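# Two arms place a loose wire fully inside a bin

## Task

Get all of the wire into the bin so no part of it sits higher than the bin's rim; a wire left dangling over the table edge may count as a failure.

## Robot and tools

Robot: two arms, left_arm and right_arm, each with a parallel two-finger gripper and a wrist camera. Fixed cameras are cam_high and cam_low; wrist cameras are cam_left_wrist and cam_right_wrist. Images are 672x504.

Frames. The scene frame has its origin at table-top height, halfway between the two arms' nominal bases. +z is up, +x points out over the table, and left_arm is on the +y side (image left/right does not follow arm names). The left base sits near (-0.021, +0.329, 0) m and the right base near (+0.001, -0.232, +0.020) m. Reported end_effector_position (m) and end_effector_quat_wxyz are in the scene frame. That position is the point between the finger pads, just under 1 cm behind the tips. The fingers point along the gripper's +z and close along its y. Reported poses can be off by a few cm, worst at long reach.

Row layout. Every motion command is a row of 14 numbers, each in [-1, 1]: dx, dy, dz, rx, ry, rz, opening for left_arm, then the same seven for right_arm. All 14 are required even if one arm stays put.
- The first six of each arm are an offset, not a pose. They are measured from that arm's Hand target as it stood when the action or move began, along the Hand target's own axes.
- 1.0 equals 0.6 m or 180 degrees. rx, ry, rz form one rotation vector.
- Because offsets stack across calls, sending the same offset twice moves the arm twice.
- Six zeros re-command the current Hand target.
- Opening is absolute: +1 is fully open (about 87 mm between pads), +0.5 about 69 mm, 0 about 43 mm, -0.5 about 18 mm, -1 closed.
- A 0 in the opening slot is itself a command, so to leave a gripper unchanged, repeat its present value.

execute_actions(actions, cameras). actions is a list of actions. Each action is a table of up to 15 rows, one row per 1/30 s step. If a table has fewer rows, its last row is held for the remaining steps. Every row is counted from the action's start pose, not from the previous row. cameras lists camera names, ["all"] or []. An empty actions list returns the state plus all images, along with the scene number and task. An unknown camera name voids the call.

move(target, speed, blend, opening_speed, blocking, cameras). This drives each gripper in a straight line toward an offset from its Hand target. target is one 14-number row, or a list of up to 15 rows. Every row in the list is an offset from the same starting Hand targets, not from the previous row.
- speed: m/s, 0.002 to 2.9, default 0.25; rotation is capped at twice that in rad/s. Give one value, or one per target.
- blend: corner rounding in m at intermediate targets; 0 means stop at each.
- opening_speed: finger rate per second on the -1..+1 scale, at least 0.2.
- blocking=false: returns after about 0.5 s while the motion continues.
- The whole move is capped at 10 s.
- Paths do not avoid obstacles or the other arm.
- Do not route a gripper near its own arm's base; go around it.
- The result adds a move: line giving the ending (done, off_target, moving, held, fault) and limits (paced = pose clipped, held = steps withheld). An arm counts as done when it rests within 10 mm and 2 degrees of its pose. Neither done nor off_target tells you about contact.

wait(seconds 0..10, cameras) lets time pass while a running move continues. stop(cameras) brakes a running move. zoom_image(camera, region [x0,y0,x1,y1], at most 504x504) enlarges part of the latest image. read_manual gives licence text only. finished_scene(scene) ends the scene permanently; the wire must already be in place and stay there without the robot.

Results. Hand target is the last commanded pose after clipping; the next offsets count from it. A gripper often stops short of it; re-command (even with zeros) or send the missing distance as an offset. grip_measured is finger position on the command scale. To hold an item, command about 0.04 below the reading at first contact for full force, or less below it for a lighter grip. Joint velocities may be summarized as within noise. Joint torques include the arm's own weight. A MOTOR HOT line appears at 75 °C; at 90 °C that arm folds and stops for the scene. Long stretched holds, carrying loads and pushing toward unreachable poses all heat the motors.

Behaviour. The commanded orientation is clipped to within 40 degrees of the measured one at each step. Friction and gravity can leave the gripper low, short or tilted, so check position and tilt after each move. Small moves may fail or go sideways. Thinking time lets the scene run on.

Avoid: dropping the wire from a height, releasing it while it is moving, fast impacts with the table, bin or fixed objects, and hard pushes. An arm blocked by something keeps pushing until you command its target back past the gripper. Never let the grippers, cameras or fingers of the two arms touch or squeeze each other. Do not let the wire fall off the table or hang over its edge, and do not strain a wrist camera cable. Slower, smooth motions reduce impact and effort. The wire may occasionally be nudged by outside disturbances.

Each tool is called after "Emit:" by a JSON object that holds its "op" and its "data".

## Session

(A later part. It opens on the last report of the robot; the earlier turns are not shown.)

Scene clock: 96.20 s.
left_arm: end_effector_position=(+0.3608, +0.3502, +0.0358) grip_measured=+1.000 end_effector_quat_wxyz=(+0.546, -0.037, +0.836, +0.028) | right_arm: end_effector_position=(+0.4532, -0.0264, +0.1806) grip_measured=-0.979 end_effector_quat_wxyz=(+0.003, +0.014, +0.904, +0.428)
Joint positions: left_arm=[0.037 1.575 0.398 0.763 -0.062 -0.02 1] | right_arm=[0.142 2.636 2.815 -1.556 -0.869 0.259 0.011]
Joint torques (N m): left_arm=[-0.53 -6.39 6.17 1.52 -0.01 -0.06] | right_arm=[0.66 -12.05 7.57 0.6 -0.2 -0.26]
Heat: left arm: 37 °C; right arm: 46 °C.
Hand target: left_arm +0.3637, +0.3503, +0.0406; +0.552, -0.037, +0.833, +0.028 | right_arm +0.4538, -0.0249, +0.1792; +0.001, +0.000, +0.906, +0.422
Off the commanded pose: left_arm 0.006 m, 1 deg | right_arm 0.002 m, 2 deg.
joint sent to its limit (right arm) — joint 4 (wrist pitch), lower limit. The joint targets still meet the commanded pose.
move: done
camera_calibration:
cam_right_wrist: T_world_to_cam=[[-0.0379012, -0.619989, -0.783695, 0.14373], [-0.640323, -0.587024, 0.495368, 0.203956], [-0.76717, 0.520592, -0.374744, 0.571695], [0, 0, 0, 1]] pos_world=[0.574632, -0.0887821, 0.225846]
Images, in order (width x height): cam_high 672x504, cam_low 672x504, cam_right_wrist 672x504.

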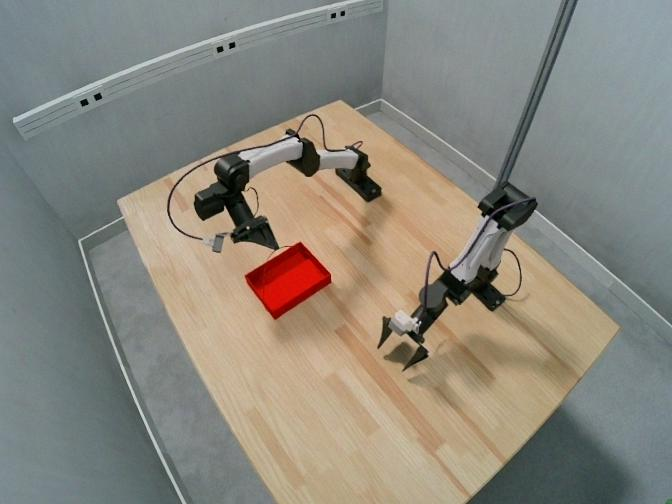

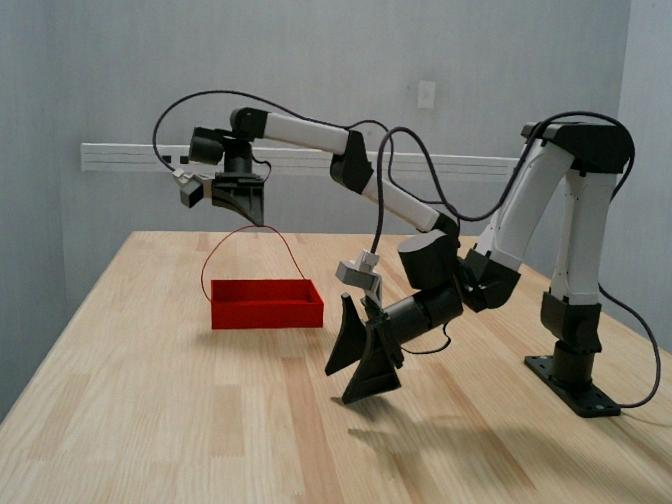

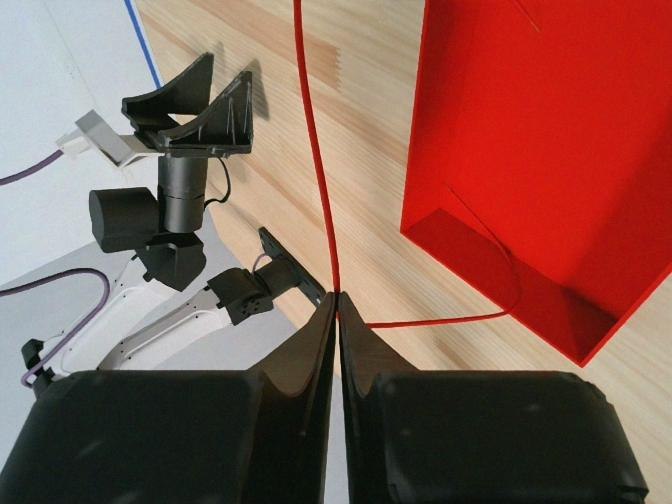

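Emit:
{"op": "move", "data": {"target": [[0,0,0,0,0,0,1,0.0417,0.005,0.005,0,0,0,-1],[0,0,0,0,0,0,1,0.0417,-0.033,0.0386,0,0,0,-1]], "speed": 0.12, "cameras": ["cam_high","cam_low","cam_right_wrist"]}}

Emit:
{"op": "zoom_image", "data": {"camera": "cam_high", "region": [220, 180, 370, 330]}}

Emit:
{"op": "zoom_image", "data": {"camera": "cam_low", "region": [180, 180, 360, 340]}}

Scene clock: 102.67 s.
left_arm: end_effector_position=(+0.3608, +0.3502, +0.0358) grip_measured=+1.000 end_effector_quat_wxyz=(+0.546, -0.037, +0.836, +0.028) | right_arm: end_effector_position=(+0.4267, -0.0212, +0.1282) grip_measured=-0.979 end_effector_quat_wxyz=(-0.027, +0.008, +0.907, +0.419)
Joint positions: left_arm=[0.037 1.575 0.398 0.763 -0.062 -0.02 1] | right_arm=[0.164 2.427 2.212 -1.231 -0.861 0.236 0.011]
Joint torques (N m): left_arm=[-0.53 -6.39 6.17 1.52 -0.01 -0.06] | right_arm=[0.25 -17.89 4.6 0.79 -0.19 -0.02]
Heat: left arm: 37 °C; right arm: 48 °C.
Hand target: left_arm +0.3637, +0.3503, +0.0406; +0.552, -0.037, +0.833, +0.028 | right_arm +0.4289, -0.0200, +0.1492; +0.001, +0.000, +0.907, +0.422
Off the commanded pose: left_arm 0.006 m, 1 deg | right_arm 0.021 m, 3 deg.
move: off_target (right_arm)
camera_calibration:
cam_right_wrist: T_world_to_cam=[[-0.0532715, -0.636071, -0.769789, 0.109312], [-0.593491, -0.599791, 0.536674, 0.190323], [-0.803075, 0.485453, -0.345551, 0.539809], [0, 0, 0, 1]] pos_world=[0.552286, -0.0783673, 0.168537]
Images, in order (width x height): cam_high 672x504, cam_low 672x504, cam_right_wrist 672x504.

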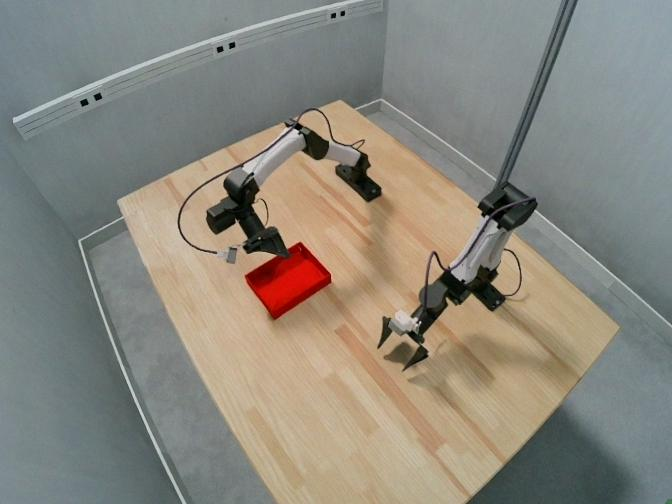

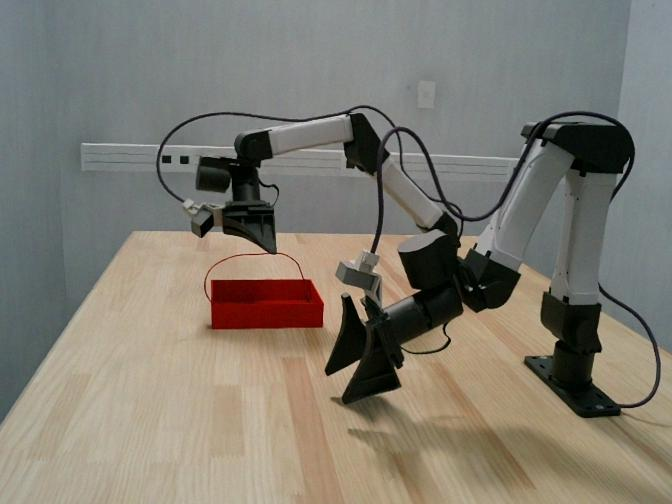

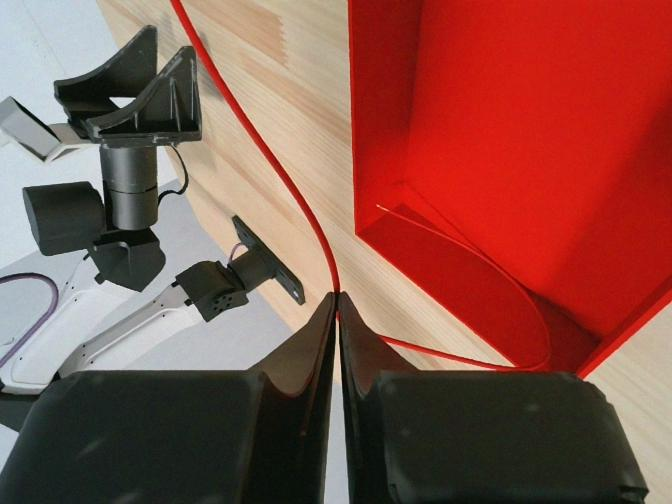

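Scaled by 3.360 from the camera's 672x504 image, which has a finer 960x720 frame.

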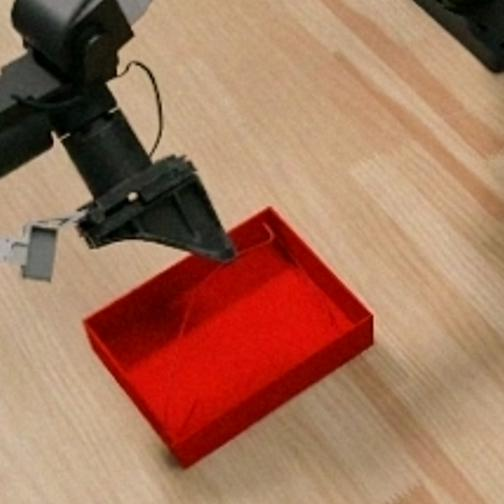

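Scaled by 2.800 from the camera's 672x504 image, which has a finer 960x720 frame.

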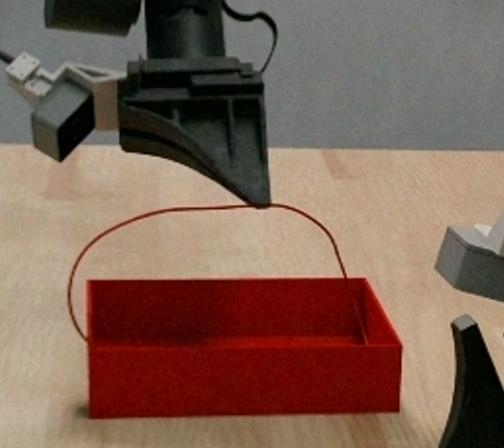

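Emit:
{"op": "move", "data": {"target": [0,0,0,0,0,0,1,0.0233,-0.0822,0.1018,0,0,0,-1], "speed": 0.1, "cameras": ["cam_high","cam_low","cam_right_wrist"]}}

Emit:
{"op": "zoom_image", "data": {"camera": "cam_high", "region": [220, 180, 370, 330]}}

Emit:
{"op": "zoom_image", "data": {"camera": "cam_low", "region": [180, 180, 360, 340]}}

Scene clock: 109.13 s.
left_arm: end_effector_position=(+0.3608, +0.3502, +0.0358) grip_measured=+1.000 end_effector_quat_wxyz=(+0.546, -0.037, +0.836, +0.028) | right_arm: end_effector_position=(+0.4086, -0.0070, +0.0501) grip_measured=-0.979 end_effector_quat_wxyz=(-0.030, +0.010, +0.907, +0.420)
Joint positions: left_arm=[0.037 1.575 0.398 0.763 -0.062 -0.02 1] | right_arm=[0.2 2.4 1.846 -0.858 -0.858 0.292 0.011]
Joint torques (N m): left_arm=[-0.53 -6.39 6.16 1.52 -0.01 -0.06] | right_arm=[0.43 -17.91 4.59 0.87 -0.2 -0.02]
Heat: left arm: 37 °C; right arm: 53 °C.
Hand target: left_arm +0.3637, +0.3503, +0.0406; +0.552, -0.037, +0.833, +0.028 | right_arm +0.4149, -0.0049, +0.0721; +0.001, +0.000, +0.907, +0.422
Off the commanded pose: left_arm 0.006 m, 1 deg | right_arm 0.023 m, 4 deg.
move: off_target (right_arm)
camera_calibration:
cam_right_wrist: T_world_to_cam=[[-0.0604386, -0.634878, -0.770245, 0.0601898], [-0.58932, -0.600116, 0.540891, 0.228077], [-0.805636, 0.486611, -0.337876, 0.492078], [0, 0, 0, 1]] pos_world=[0.534484, -0.0643651, 0.0892577]
Images, in order (width x height): cam_high 672x504, cam_low 672x504, cam_right_wrist 672x504.

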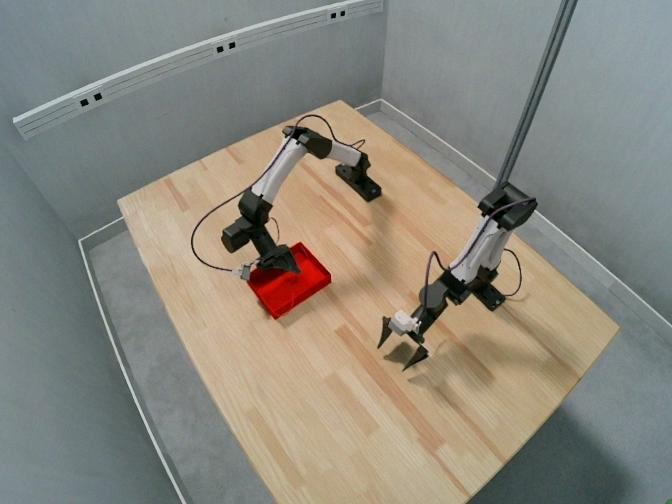

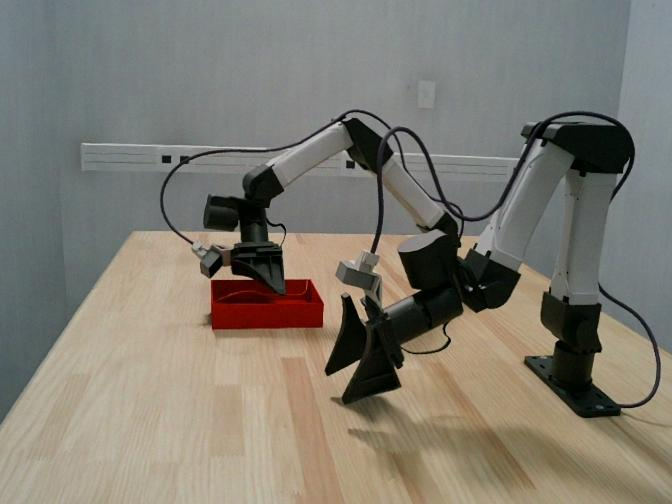

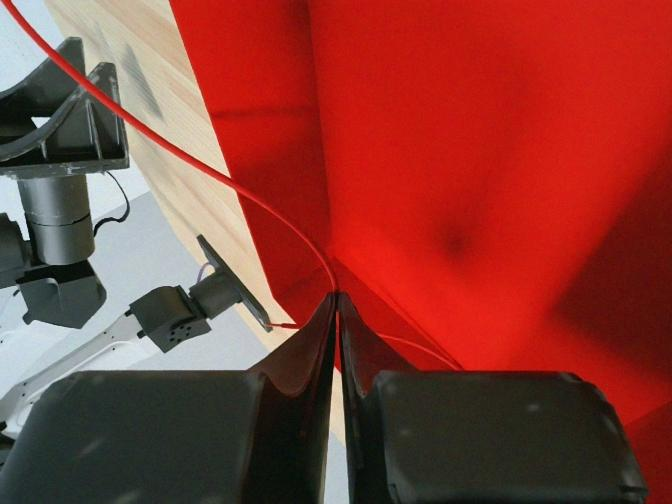

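Scaled by 3.360 from the camera's 672x504 image, which has a finer 960x720 frame.

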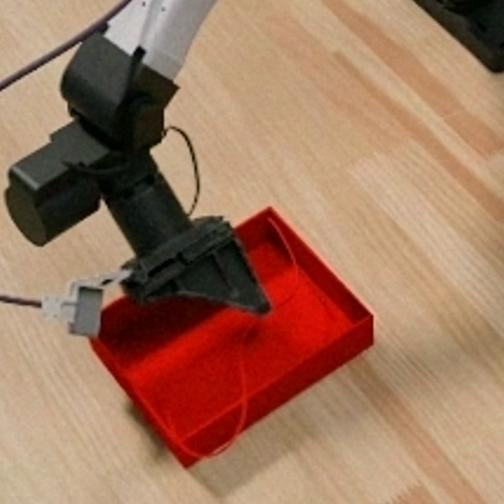

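Scaled by 2.800 from the camera's 672x504 image, which has a finer 960x720 frame.

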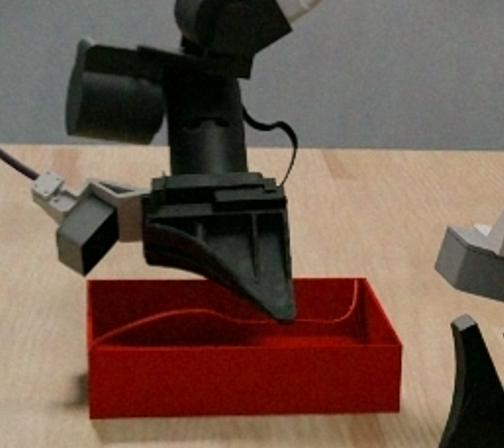

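Emit:
{"op": "move", "data": {"target": [0,0,0,0,0,0,1,0.025,-0.016,-0.019,0,0,0,-1], "speed": 0.08, "cameras": ["cam_high","cam_low","cam_right_wrist","cam_left_wrist"]}}

Emit:
{"op": "zoom_image", "data": {"camera": "cam_high", "region": [240, 230, 340, 330]}}

Emit:
{"op": "zoom_image", "data": {"camera": "cam_low", "region": [200, 260, 340, 340]}}

Scene clock: 113.83 s.
left_arm: end_effector_position=(+0.3608, +0.3502, +0.0358) grip_measured=+1.000 end_effector_quat_wxyz=(+0.546, -0.037, +0.836, +0.028) | right_arm: end_effector_position=(+0.3933, -0.0184, +0.0538) grip_measured=-0.979 end_effector_quat_wxyz=(-0.035, +0.019, +0.907, +0.418)
Joint positions: left_arm=[0.037 1.575 0.398 0.763 -0.062 -0.02 1] | right_arm=[0.181 2.333 1.741 -0.843 -0.858 0.283 0.011]
Joint torques (N m): left_arm=[-0.54 -6.39 6.17 1.52 -0.01 -0.06] | right_arm=[-0.28 -17.01 4.53 0.79 -0.18 -0.29]
Heat: left arm: 37 °C; right arm: 54 °C.
Hand target: left_arm +0.3637, +0.3503, +0.0406; +0.552, -0.037, +0.833, +0.028 | right_arm +0.3999, -0.0198, +0.0721; +0.001, +0.000, +0.907, +0.422
Off the commanded pose: left_arm 0.006 m, 1 deg | right_arm 0.019 m, 5 deg.
move: off_target (right_arm)
camera_calibration:
cam_left_wrist: T_world_to_cam=[[0.0900507, -0.995827, -0.0147855, 0.314815], [-0.955722, -0.0822289, -0.282549, 0.404658], [0.280155, 0.0395746, -0.959139, 0.065516], [0, 0, 0, 1]] pos_world=[0.340037, 0.344183, 0.18183]
cam_right_wrist: T_world_to_cam=[[-0.0802004, -0.6369, -0.766763, 0.0624269], [-0.588696, -0.590486, 0.552053, 0.209525], [-0.804366, 0.495666, -0.327583, 0.485648], [0, 0, 0, 1]] pos_world=[0.518992, -0.0772376, 0.0912879]

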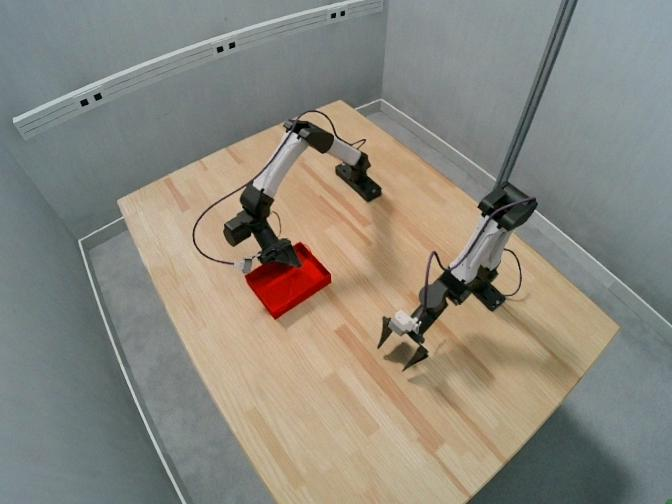

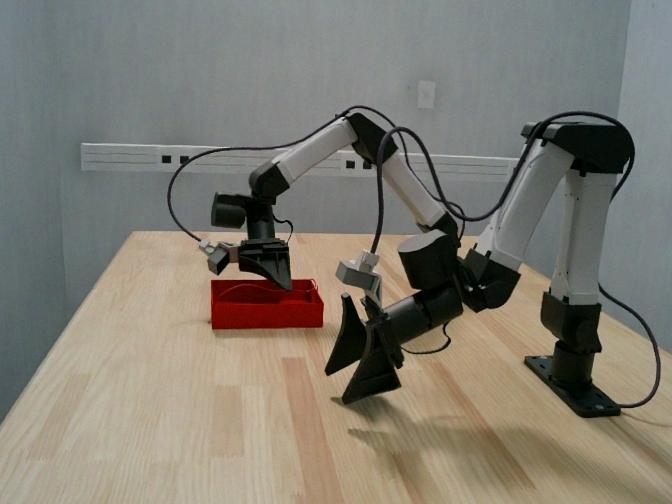

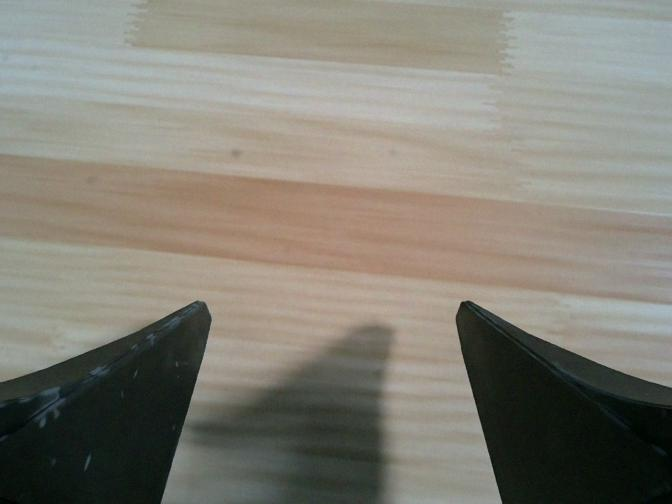

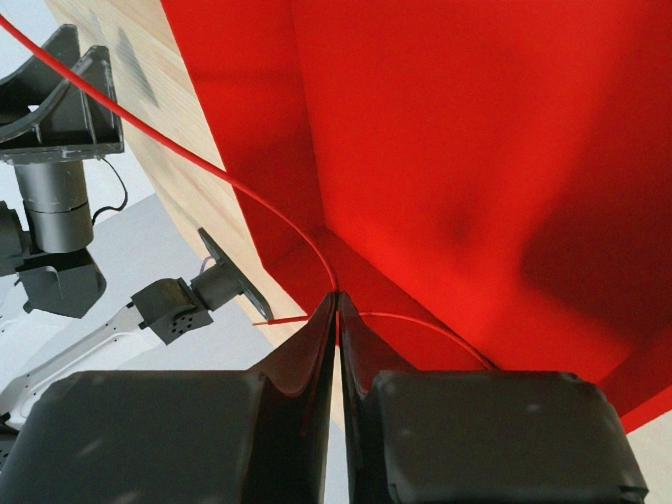

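Scaled by 5.040 from the camera's 672x504 image, which has a finer 960x720 frame.

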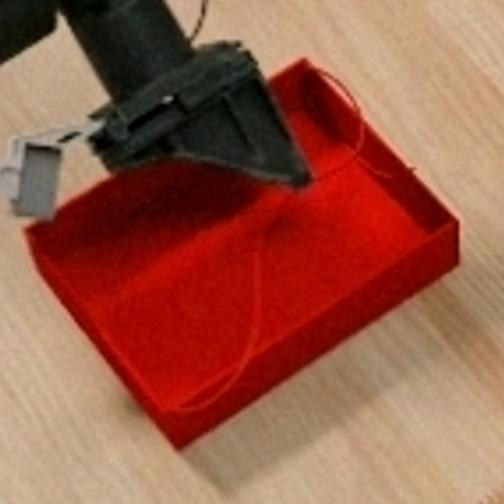

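Scaled by 3.600 from the camera's 672x504 image, which has a finer 960x720 frame.

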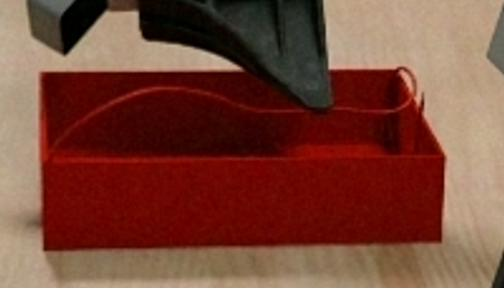

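Emit:
{"op": "move", "data": {"target": [0,0,0,0,0,0,1,-0.033,0.004,0.004,0,0,0,-1], "speed": 0.08, "cameras": ["cam_high","cam_low","cam_right_wrist"]}}

Emit:
{"op": "zoom_image", "data": {"camera": "cam_high", "region": [240, 230, 340, 330]}}

Emit:
{"op": "zoom_image", "data": {"camera": "cam_low", "region": [200, 260, 340, 340]}}

Scene clock: 118.13 s.
left_arm: end_effector_position=(+0.3608, +0.3502, +0.0358) grip_measured=+1.000 end_effector_quat_wxyz=(+0.546, -0.037, +0.836, +0.028) | right_arm: end_effector_position=(+0.4137, -0.0148, +0.0718) grip_measured=-0.979 end_effector_quat_wxyz=(-0.007, +0.007, +0.906, +0.424)
Joint positions: left_arm=[0.037 1.575 0.398 0.763 -0.062 -0.02 1] | right_arm=[0.181 2.348 1.844 -0.871 -0.858 0.283 0.011]
Joint torques (N m): left_arm=[-0.54 -6.39 6.17 1.52 -0.01 -0.06] | right_arm=[-0.44 -11.17 7.66 0.63 -0.2 -0.24]
Heat: left arm: 37 °C; right arm: 55 °C.
Hand target: left_arm +0.3637, +0.3503, +0.0406; +0.552, -0.037, +0.833, +0.028 | right_arm +0.4196, -0.0165, +0.0722; +0.000, +0.000, +0.907, +0.422
Off the commanded pose: left_arm 0.006 m, 1 deg | right_arm 0.006 m, 1 deg.
move: done
camera_calibration:
cam_right_wrist: T_world_to_cam=[[-0.0337309, -0.628648, -0.776959, 0.0618124], [-0.620416, -0.596306, 0.509414, 0.229955], [-0.783547, 0.499221, -0.369909, 0.500614], [0, 0, 0, 1]] pos_world=[0.537008, -0.0739352, 0.116065]
Images, in order (width x height): cam_high 672x504, cam_low 672x504, cam_right_wrist 672x504.

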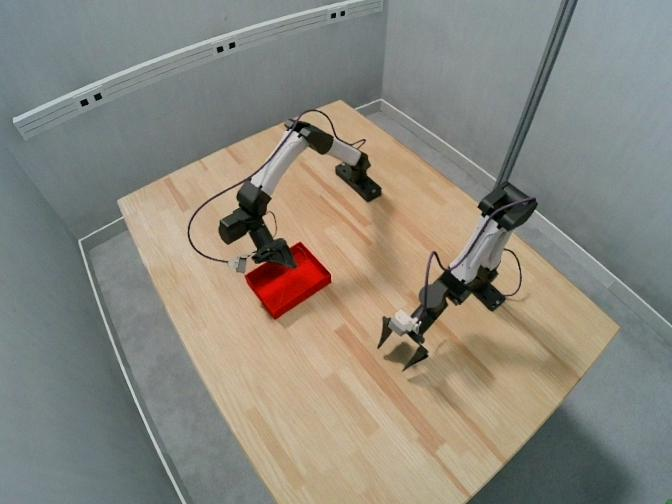

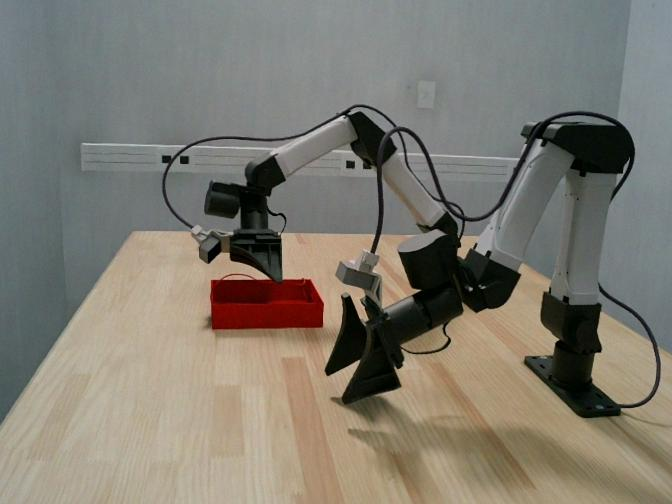

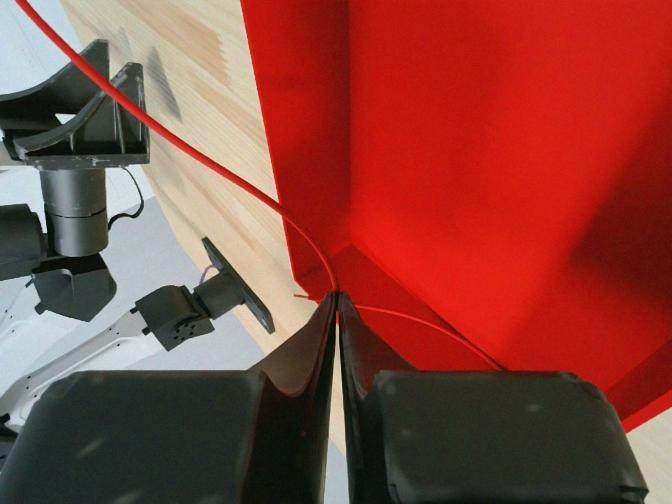

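Scaled by 5.040 from the camera's 672x504 image, which has a finer 960x720 frame.

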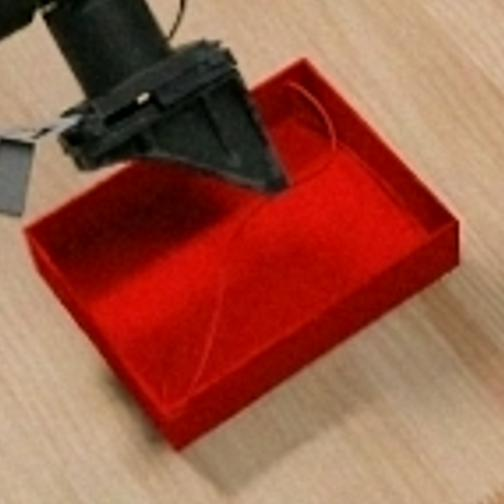

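Scaled by 3.600 from the camera's 672x504 image, which has a finer 960x720 frame.

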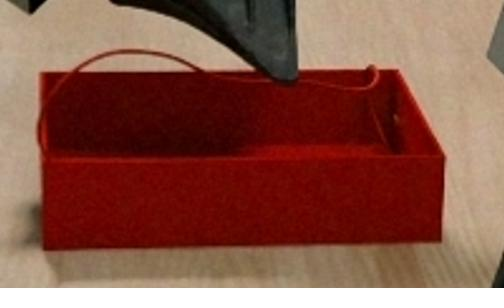

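Emit:
{"op": "move", "data": {"target": [0,0,0,0,0,0,1,0.01,-0.0345,0.029,0,0,0,-1], "speed": 0.06, "cameras": ["cam_high","cam_low","cam_right_wrist"]}}

Emit:
{"op": "zoom_image", "data": {"camera": "cam_high", "region": [240, 230, 340, 330]}}

Emit:
{"op": "zoom_image", "data": {"camera": "cam_low", "region": [200, 260, 340, 340]}}

Scene clock: 121.37 s.
left_arm: end_effector_position=(+0.3608, +0.3502, +0.0358) grip_measured=+1.000 end_effector_quat_wxyz=(+0.546, -0.037, +0.836, +0.028) | right_arm: end_effector_position=(+0.4113, -0.0152, +0.0520) grip_measured=-0.979 end_effector_quat_wxyz=(-0.006, +0.006, +0.906, +0.424)
Joint positions: left_arm=[0.037 1.575 0.398 0.763 -0.062 -0.02 1] | right_arm=[0.181 2.361 1.786 -0.796 -0.858 0.283 0.011]
Joint torques (N m): left_arm=[-0.53 -6.39 6.17 1.52 -0.01 -0.06] | right_arm=[-0.29 -11.32 4.82 0.97 -0.23 -0.24]
Heat: left arm: 37 °C; right arm: 54 °C.
Hand target: left_arm +0.3637, +0.3503, +0.0406; +0.552, -0.037, +0.833, +0.028 | right_arm +0.4137, -0.0165, +0.0452; +0.001, +0.000, +0.907, +0.422
Off the commanded pose: left_arm 0.006 m, 1 deg | right_arm 0.007 m, 1 deg.
move: done
camera_calibration:
cam_right_wrist: T_world_to_cam=[[-0.0320105, -0.628363, -0.777262, 0.0453904], [-0.621489, -0.596526, 0.507846, 0.238751], [-0.782768, 0.499316, -0.371426, 0.491428], [0, 0, 0, 1]] pos_world=[0.534508, -0.0744352, 0.0965606]
Images, in order (width x height): cam_high 672x504, cam_low 672x504, cam_right_wrist 672x504.

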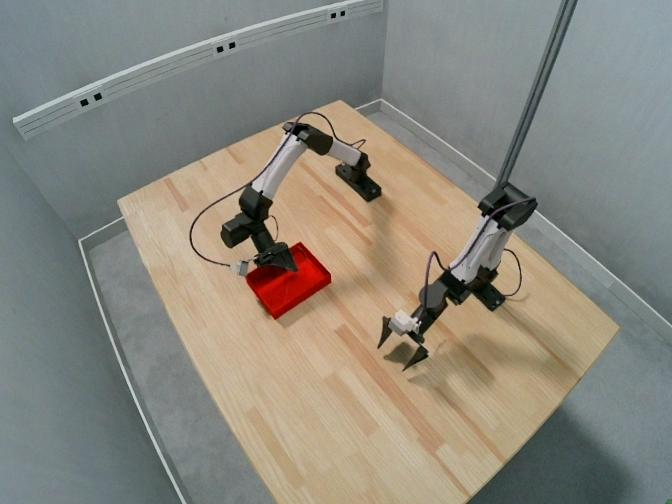

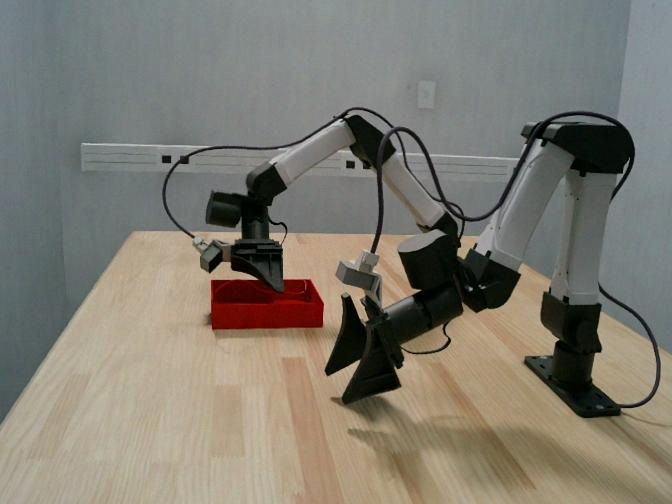

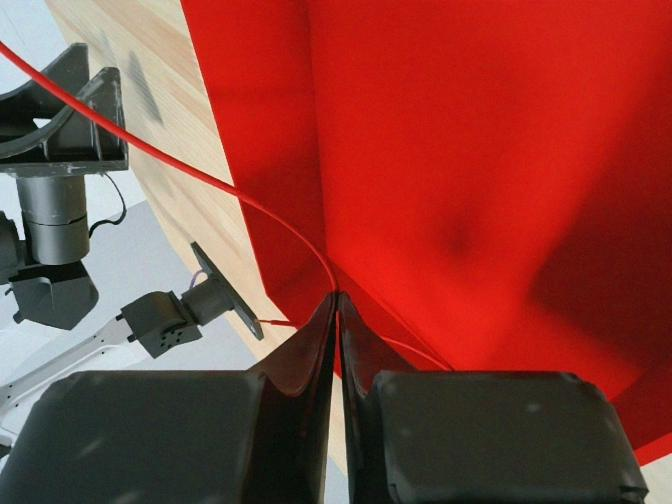

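Scaled by 5.040 from the camera's 672x504 image, which has a finer 960x720 frame.

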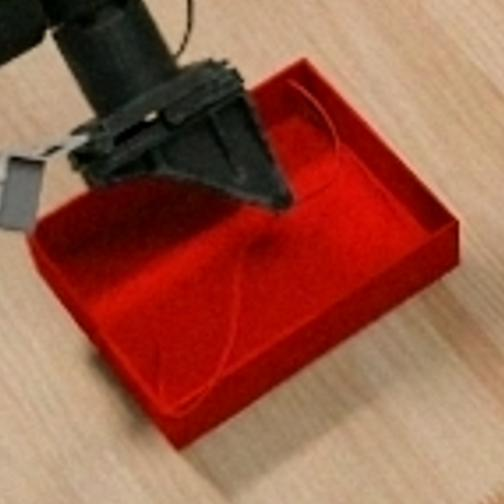

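Scaled by 3.600 from the camera's 672x504 image, which has a finer 960x720 frame.

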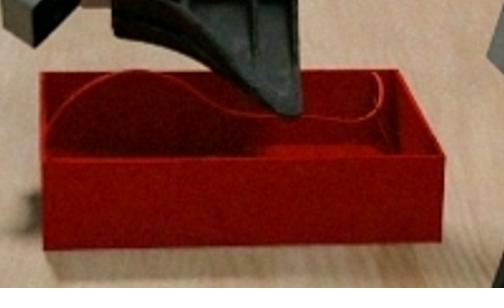

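Emit:
{"op": "move", "data": {"target": [[0,0,0,0,0,0,1,0,0.003,0.0192,0,0,0,-1],[0,0,0,0,0,0,1,0,0.003,0.0192,0,0,0,-0.75]], "speed": 0.06, "opening_speed": 0.3, "cameras": ["cam_high","cam_low","cam_right_wrist"]}}

Emit:
{"op": "zoom_image", "data": {"camera": "cam_high", "region": [240, 230, 340, 330]}}

Emit:
{"op": "zoom_image", "data": {"camera": "cam_low", "region": [200, 260, 340, 340]}}

Scene clock: 126.50 s.
left_arm: end_effector_position=(+0.3608, +0.3502, +0.0358) grip_measured=+1.000 end_effector_quat_wxyz=(+0.546, -0.037, +0.836, +0.028) | right_arm: end_effector_position=(+0.4130, -0.0078, +0.0473) grip_measured=-0.750 end_effector_quat_wxyz=(+0.001, -0.003, +0.905, +0.426)
Joint positions: left_arm=[0.037 1.575 0.398 0.763 -0.062 -0.02 1] | right_arm=[0.197 2.368 1.777 -0.753 -0.858 0.29 0.125]
Joint torques (N m): left_arm=[-0.53 -6.39 6.17 1.52 -0.01 -0.06] | right_arm=[0.35 -10.97 4.67 1.01 -0.17 -0.06]
Heat: left arm: 37 °C; right arm: 53 °C.
Hand target: left_arm +0.3637, +0.3503, +0.0406; +0.552, -0.037, +0.833, +0.028 | right_arm +0.4137, -0.0066, +0.0391; +0.001, +0.000, +0.907, +0.422
Off the commanded pose: left_arm 0.006 m, 1 deg | right_arm 0.008 m, 1 deg.
move: done
camera_calibration:
cam_right_wrist: T_world_to_cam=[[-0.00808765, -0.625027, -0.780561, 0.036728], [-0.626384, -0.6053, 0.491178, 0.249372], [-0.779473, 0.492903, -0.386611, 0.486621], [0, 0, 0, 1]] pos_world=[0.535808, -0.0659564, 0.0943156]
Images, in order (width x height): cam_high 672x504, cam_low 672x504, cam_right_wrist 672x504.

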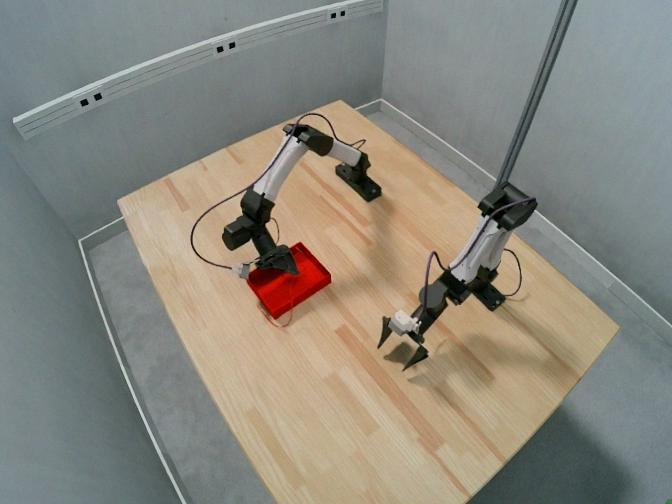

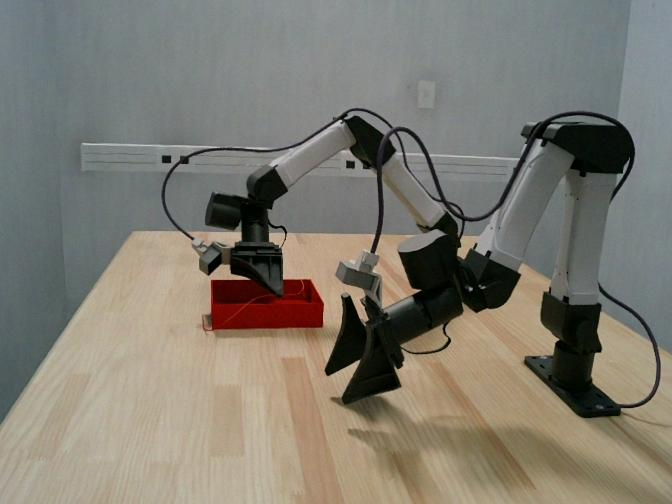

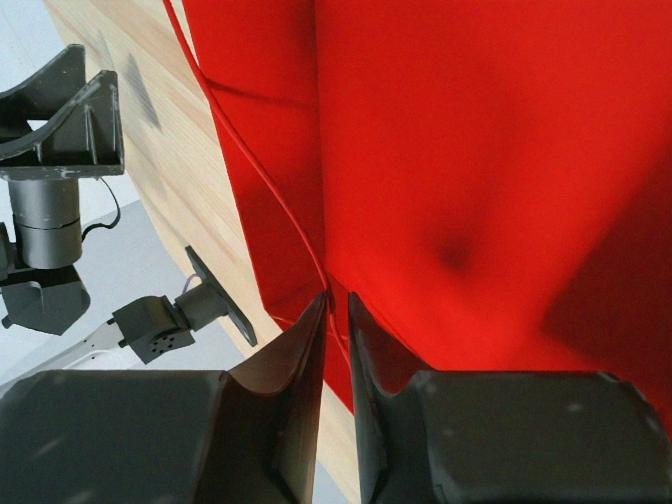

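Scaled by 5.040 from the camera's 672x504 image, which has a finer 960x720 frame.

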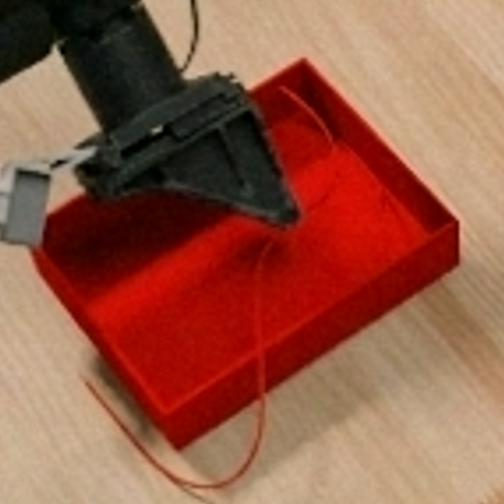

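Scaled by 3.600 from the camera's 672x504 image, which has a finer 960x720 frame.

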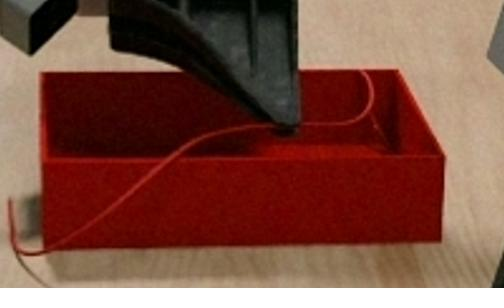

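Emit:
{"op": "move", "data": {"target": [[0,0,0,0,0,0,1,0,0,-0.08,0,0,0,-0.6],[0,0,0,0,0,0,1,-0.06,0.16,-0.12,0.0989,-0.063,-0.1249,-0.6],[0,0,0,0,0,0,1,-0.1405,0.1867,0.0382,0.1978,-0.1261,-0.2497,-0.3]], "speed": [0.08,0.2,0.2], "blend": [0.01,0.03,0], "opening_speed": 0.5, "cameras": ["cam_high","cam_low","cam_right_wrist"]}}

Emit:
{"op": "zoom_image", "data": {"camera": "cam_high", "region": [230, 230, 340, 340]}}

Emit:
{"op": "zoom_image", "data": {"camera": "cam_low", "region": [190, 220, 340, 340]}}

Scene clock: 142.30 s.
left_arm: end_effector_position=(+0.3608, +0.3502, +0.0358) grip_measured=+1.000 end_effector_quat_wxyz=(+0.546, -0.037, +0.836, +0.028) | right_arm: end_effector_position=(+0.4852, +0.0784, +0.1031) grip_measured=-0.300 end_effector_quat_wxyz=(+0.307, -0.257, +0.912, +0.095)
Joint positions: left_arm=[0.037 1.575 0.398 0.763 -0.062 -0.02 1] | right_arm=[0.57 2.342 2.116 -0.691 -0.005 0.019 0.35]
Joint torques (N m): left_arm=[-0.53 -6.39 6.17 1.52 -0.01 -0.06] | right_arm=[-0.12 -11.69 9.06 1.74 0.2 -0.17]
Heat: left arm: 37 °C; right arm: 52 °C.
Hand target: left_arm +0.3637, +0.3503, +0.0406; +0.552, -0.037, +0.833, +0.028 | right_arm +0.4980, +0.0831, +0.1105; +0.329, -0.259, +0.903, +0.094
Off the commanded pose: left_arm 0.006 m, 1 deg | right_arm 0.015 m, 3 deg.
move: off_target (right_arm); target 3's new opening was sent with right_arm's hand 0.015 m and 3 deg from that target
camera_calibration:
cam_right_wrist: T_world_to_cam=[[0.523609, -0.851121, -0.0377808, -0.181999], [-0.822635, -0.516624, 0.237427, 0.433771], [-0.221598, -0.0932392, -0.97067, 0.357409], [0, 0, 0, 1]] pos_world=[0.531332, 0.102518, 0.237061]
Images, in order (width x height): cam_high 672x504, cam_low 672x504, cam_right_wrist 672x504.

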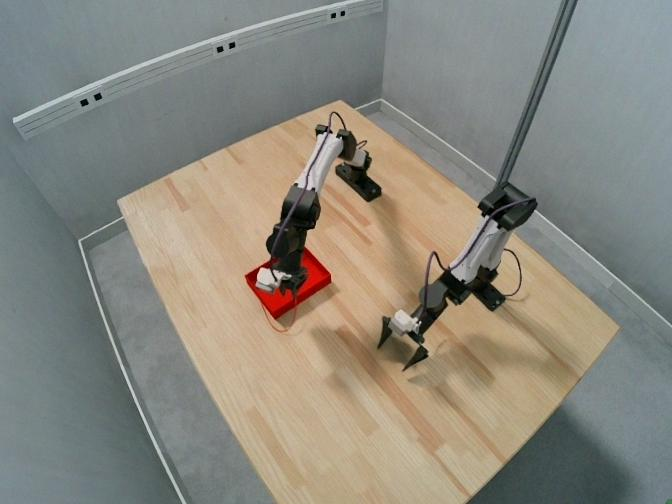

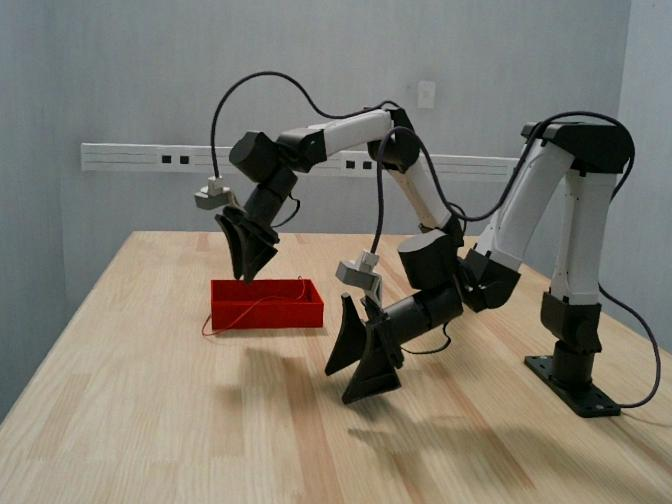

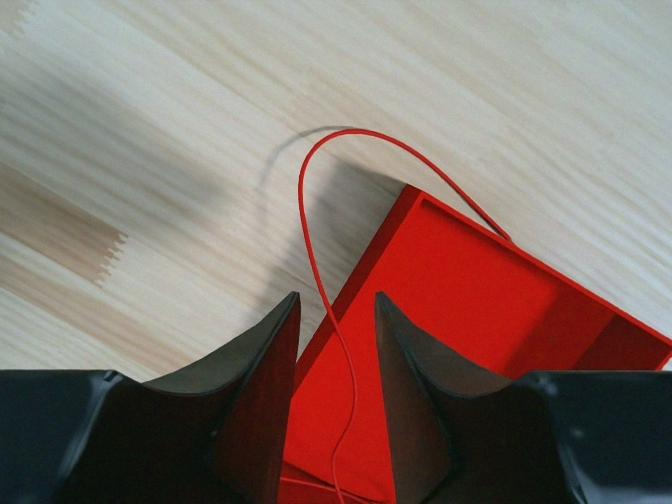

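Scaled by 4.582 from the camera's 672x504 image, which has a finer 960x720 frame.

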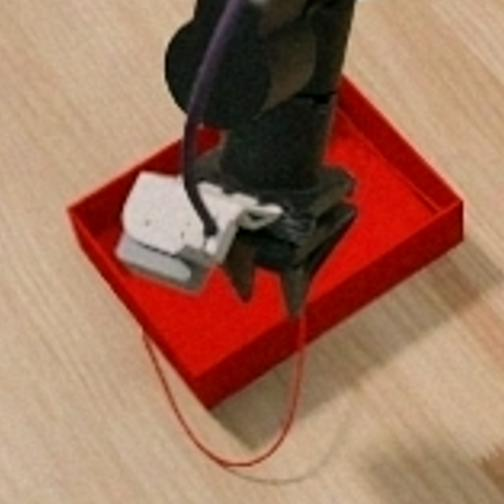

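Scaled by 3.360 from the camera's 672x504 image, which has a finer 960x720 frame.

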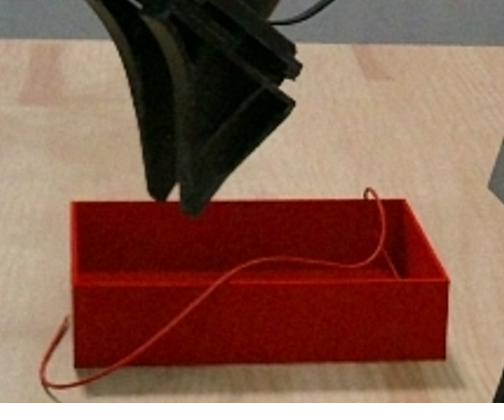

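Emit:
{"op": "move", "data": {"target": [0,0,0,0,0,0,1,0.0737,0.0287,0.0362,0,0,0,-0.3], "speed": 0.12, "cameras": ["cam_high","cam_right_wrist"]}}

Scene clock: 148.30 s.
left_arm: end_effector_position=(+0.3608, +0.3502, +0.0358) grip_measured=+1.000 end_effector_quat_wxyz=(+0.546, -0.037, +0.836, +0.028) | right_arm: end_effector_position=(+0.4637, +0.0779, +0.0328) grip_measured=-0.300 end_effector_quat_wxyz=(+0.290, -0.268, +0.915, +0.081)
Joint positions: left_arm=[0.037 1.575 0.398 0.763 -0.062 -0.02 1] | right_arm=[0.599 2.339 1.849 -0.47 0.023 0.018 0.35]
Joint torques (N m): left_arm=[-0.53 -6.39 6.17 1.52 -0.01 -0.06] | right_arm=[0.53 -18.22 5.48 1.8 0.17 0.07]
Heat: left arm: 37 °C; right arm: 53 °C.
Hand target: left_arm +0.3637, +0.3503, +0.0406; +0.552, -0.037, +0.833, +0.028 | right_arm +0.4721, +0.0872, +0.0654; +0.329, -0.259, +0.903, +0.094
Off the commanded pose: left_arm 0.006 m, 1 deg | right_arm 0.035 m, 5 deg.
move: off_target (right_arm)
camera_calibration:
cam_right_wrist: T_world_to_cam=[[0.534349, -0.84515, -0.0138868, -0.180128], [-0.809665, -0.516493, 0.278706, 0.425203], [-0.242721, -0.137682, -0.960276, 0.297327], [0, 0, 0, 1]] pos_world=[0.512691, 0.108316, 0.164508]
Images, in order (width x height): cam_high 672x504, cam_right_wrist 672x504.

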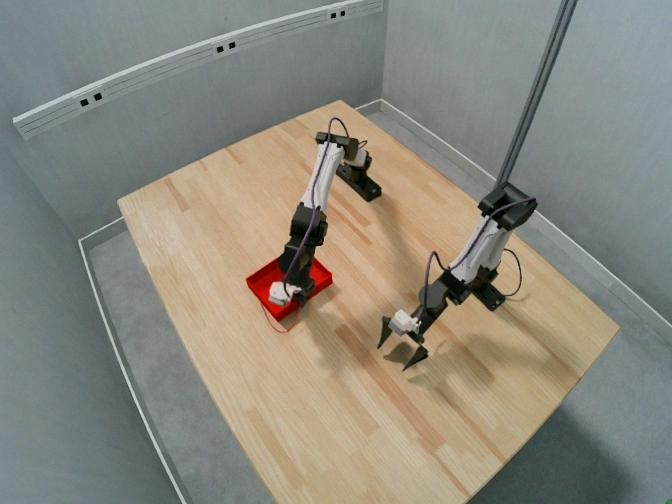

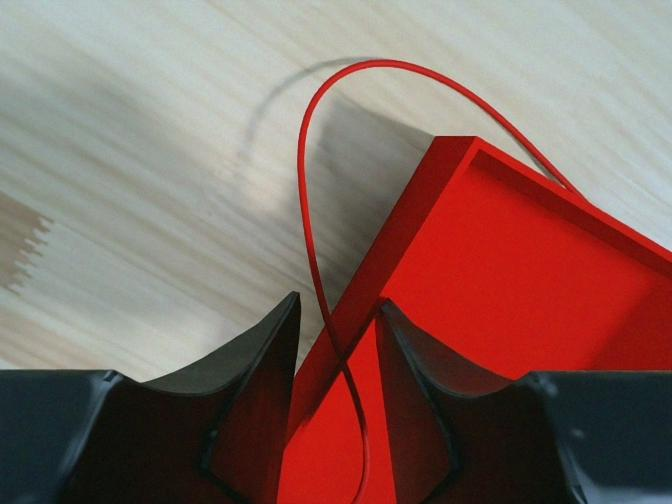

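Emit:
{"op": "move", "data": {"target": [0,0,0,0,0,0,1,0,0,0,0,0,0,-0.3], "speed": 0.1}}

Scene clock: 151.30 s.
left_arm: end_effector_position=(+0.3608, +0.3502, +0.0358) grip_measured=+1.000 end_effector_quat_wxyz=(+0.546, -0.037, +0.836, +0.028) | right_arm: end_effector_position=(+0.4637, +0.0779, +0.0328) grip_measured=-0.300 end_effector_quat_wxyz=(+0.290, -0.268, +0.915, +0.081)
Joint positions: left_arm=[0.037 1.575 0.398 0.763 -0.062 -0.02 1] | right_arm=[0.599 2.339 1.849 -0.47 0.023 0.018 0.35]
Joint torques (N m): left_arm=[-0.53 -6.38 6.17 1.52 -0.01 -0.06] | right_arm=[0.68 -18.22 5.53 1.79 0.15 0.06]
Heat: left arm: 37 °C; right arm: 54 °C.
Hand target: left_arm +0.3637, +0.3503, +0.0406; +0.552, -0.037, +0.833, +0.028 | right_arm +0.4721, +0.0872, +0.0654; +0.329, -0.259, +0.903, +0.094
Off the commanded pose: left_arm 0.006 m, 1 deg | right_arm 0.035 m, 5 deg.
move: off_target (right_arm)

Emit:
{"op": "move", "data": {"target": [0,0,0,0,0,0,1,-0.062,0,-0.0133,0,0,0,-0.3], "speed": 0.1, "cameras": ["cam_right_wrist"]}}

Scene clock: 155.43 s.
left_arm: end_effector_position=(+0.3608, +0.3502, +0.0358) grip_measured=+1.000 end_effector_quat_wxyz=(+0.546, -0.037, +0.836, +0.028) | right_arm: end_effector_position=(+0.4883, +0.0944, +0.0901) grip_measured=-0.300 end_effector_quat_wxyz=(+0.322, -0.264, +0.904, +0.091)
Joint positions: left_arm=[0.037 1.575 0.398 0.763 -0.062 -0.02 1] | right_arm=[0.599 2.37 2.1 -0.618 0.023 0.018 0.35]
Joint torques (N m): left_arm=[-0.54 -6.38 6.16 1.52 -0.01 -0.06] | right_arm=[0.34 -12.3 8.77 1.52 0.17 0.03]
Heat: left arm: 37 °C; right arm: 55 °C.
Hand target: left_arm +0.3637, +0.3503, +0.0406; +0.552, -0.037, +0.833, +0.028 | right_arm +0.4919, +0.0996, +0.0954; +0.329, -0.259, +0.903, +0.094
Off the commanded pose: left_arm 0.006 m, 1 deg | right_arm 0.008 m, 1 deg.
move: done
camera_calibration:
cam_right_wrist: T_world_to_cam=[[0.534985, -0.844713, -0.0158299, -0.178663], [-0.824272, -0.525967, 0.209608, 0.451877], [-0.185384, -0.0990888, -0.977657, 0.33045], [0, 0, 0, 1]] pos_world=[0.529311, 0.119497, 0.225522]
Images, in order (width x height): cam_right_wrist 672x504.

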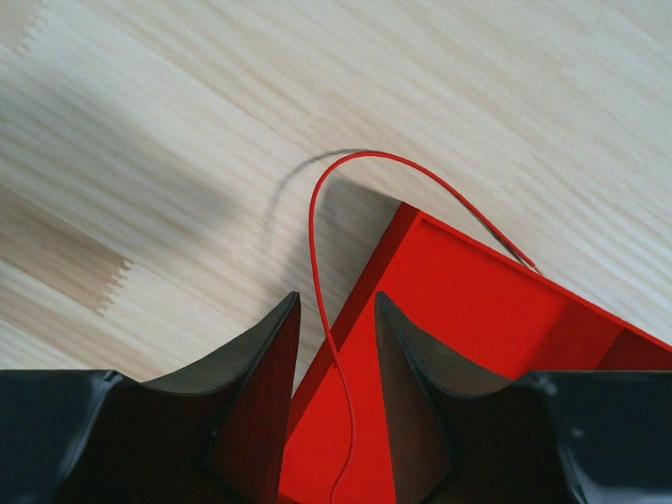

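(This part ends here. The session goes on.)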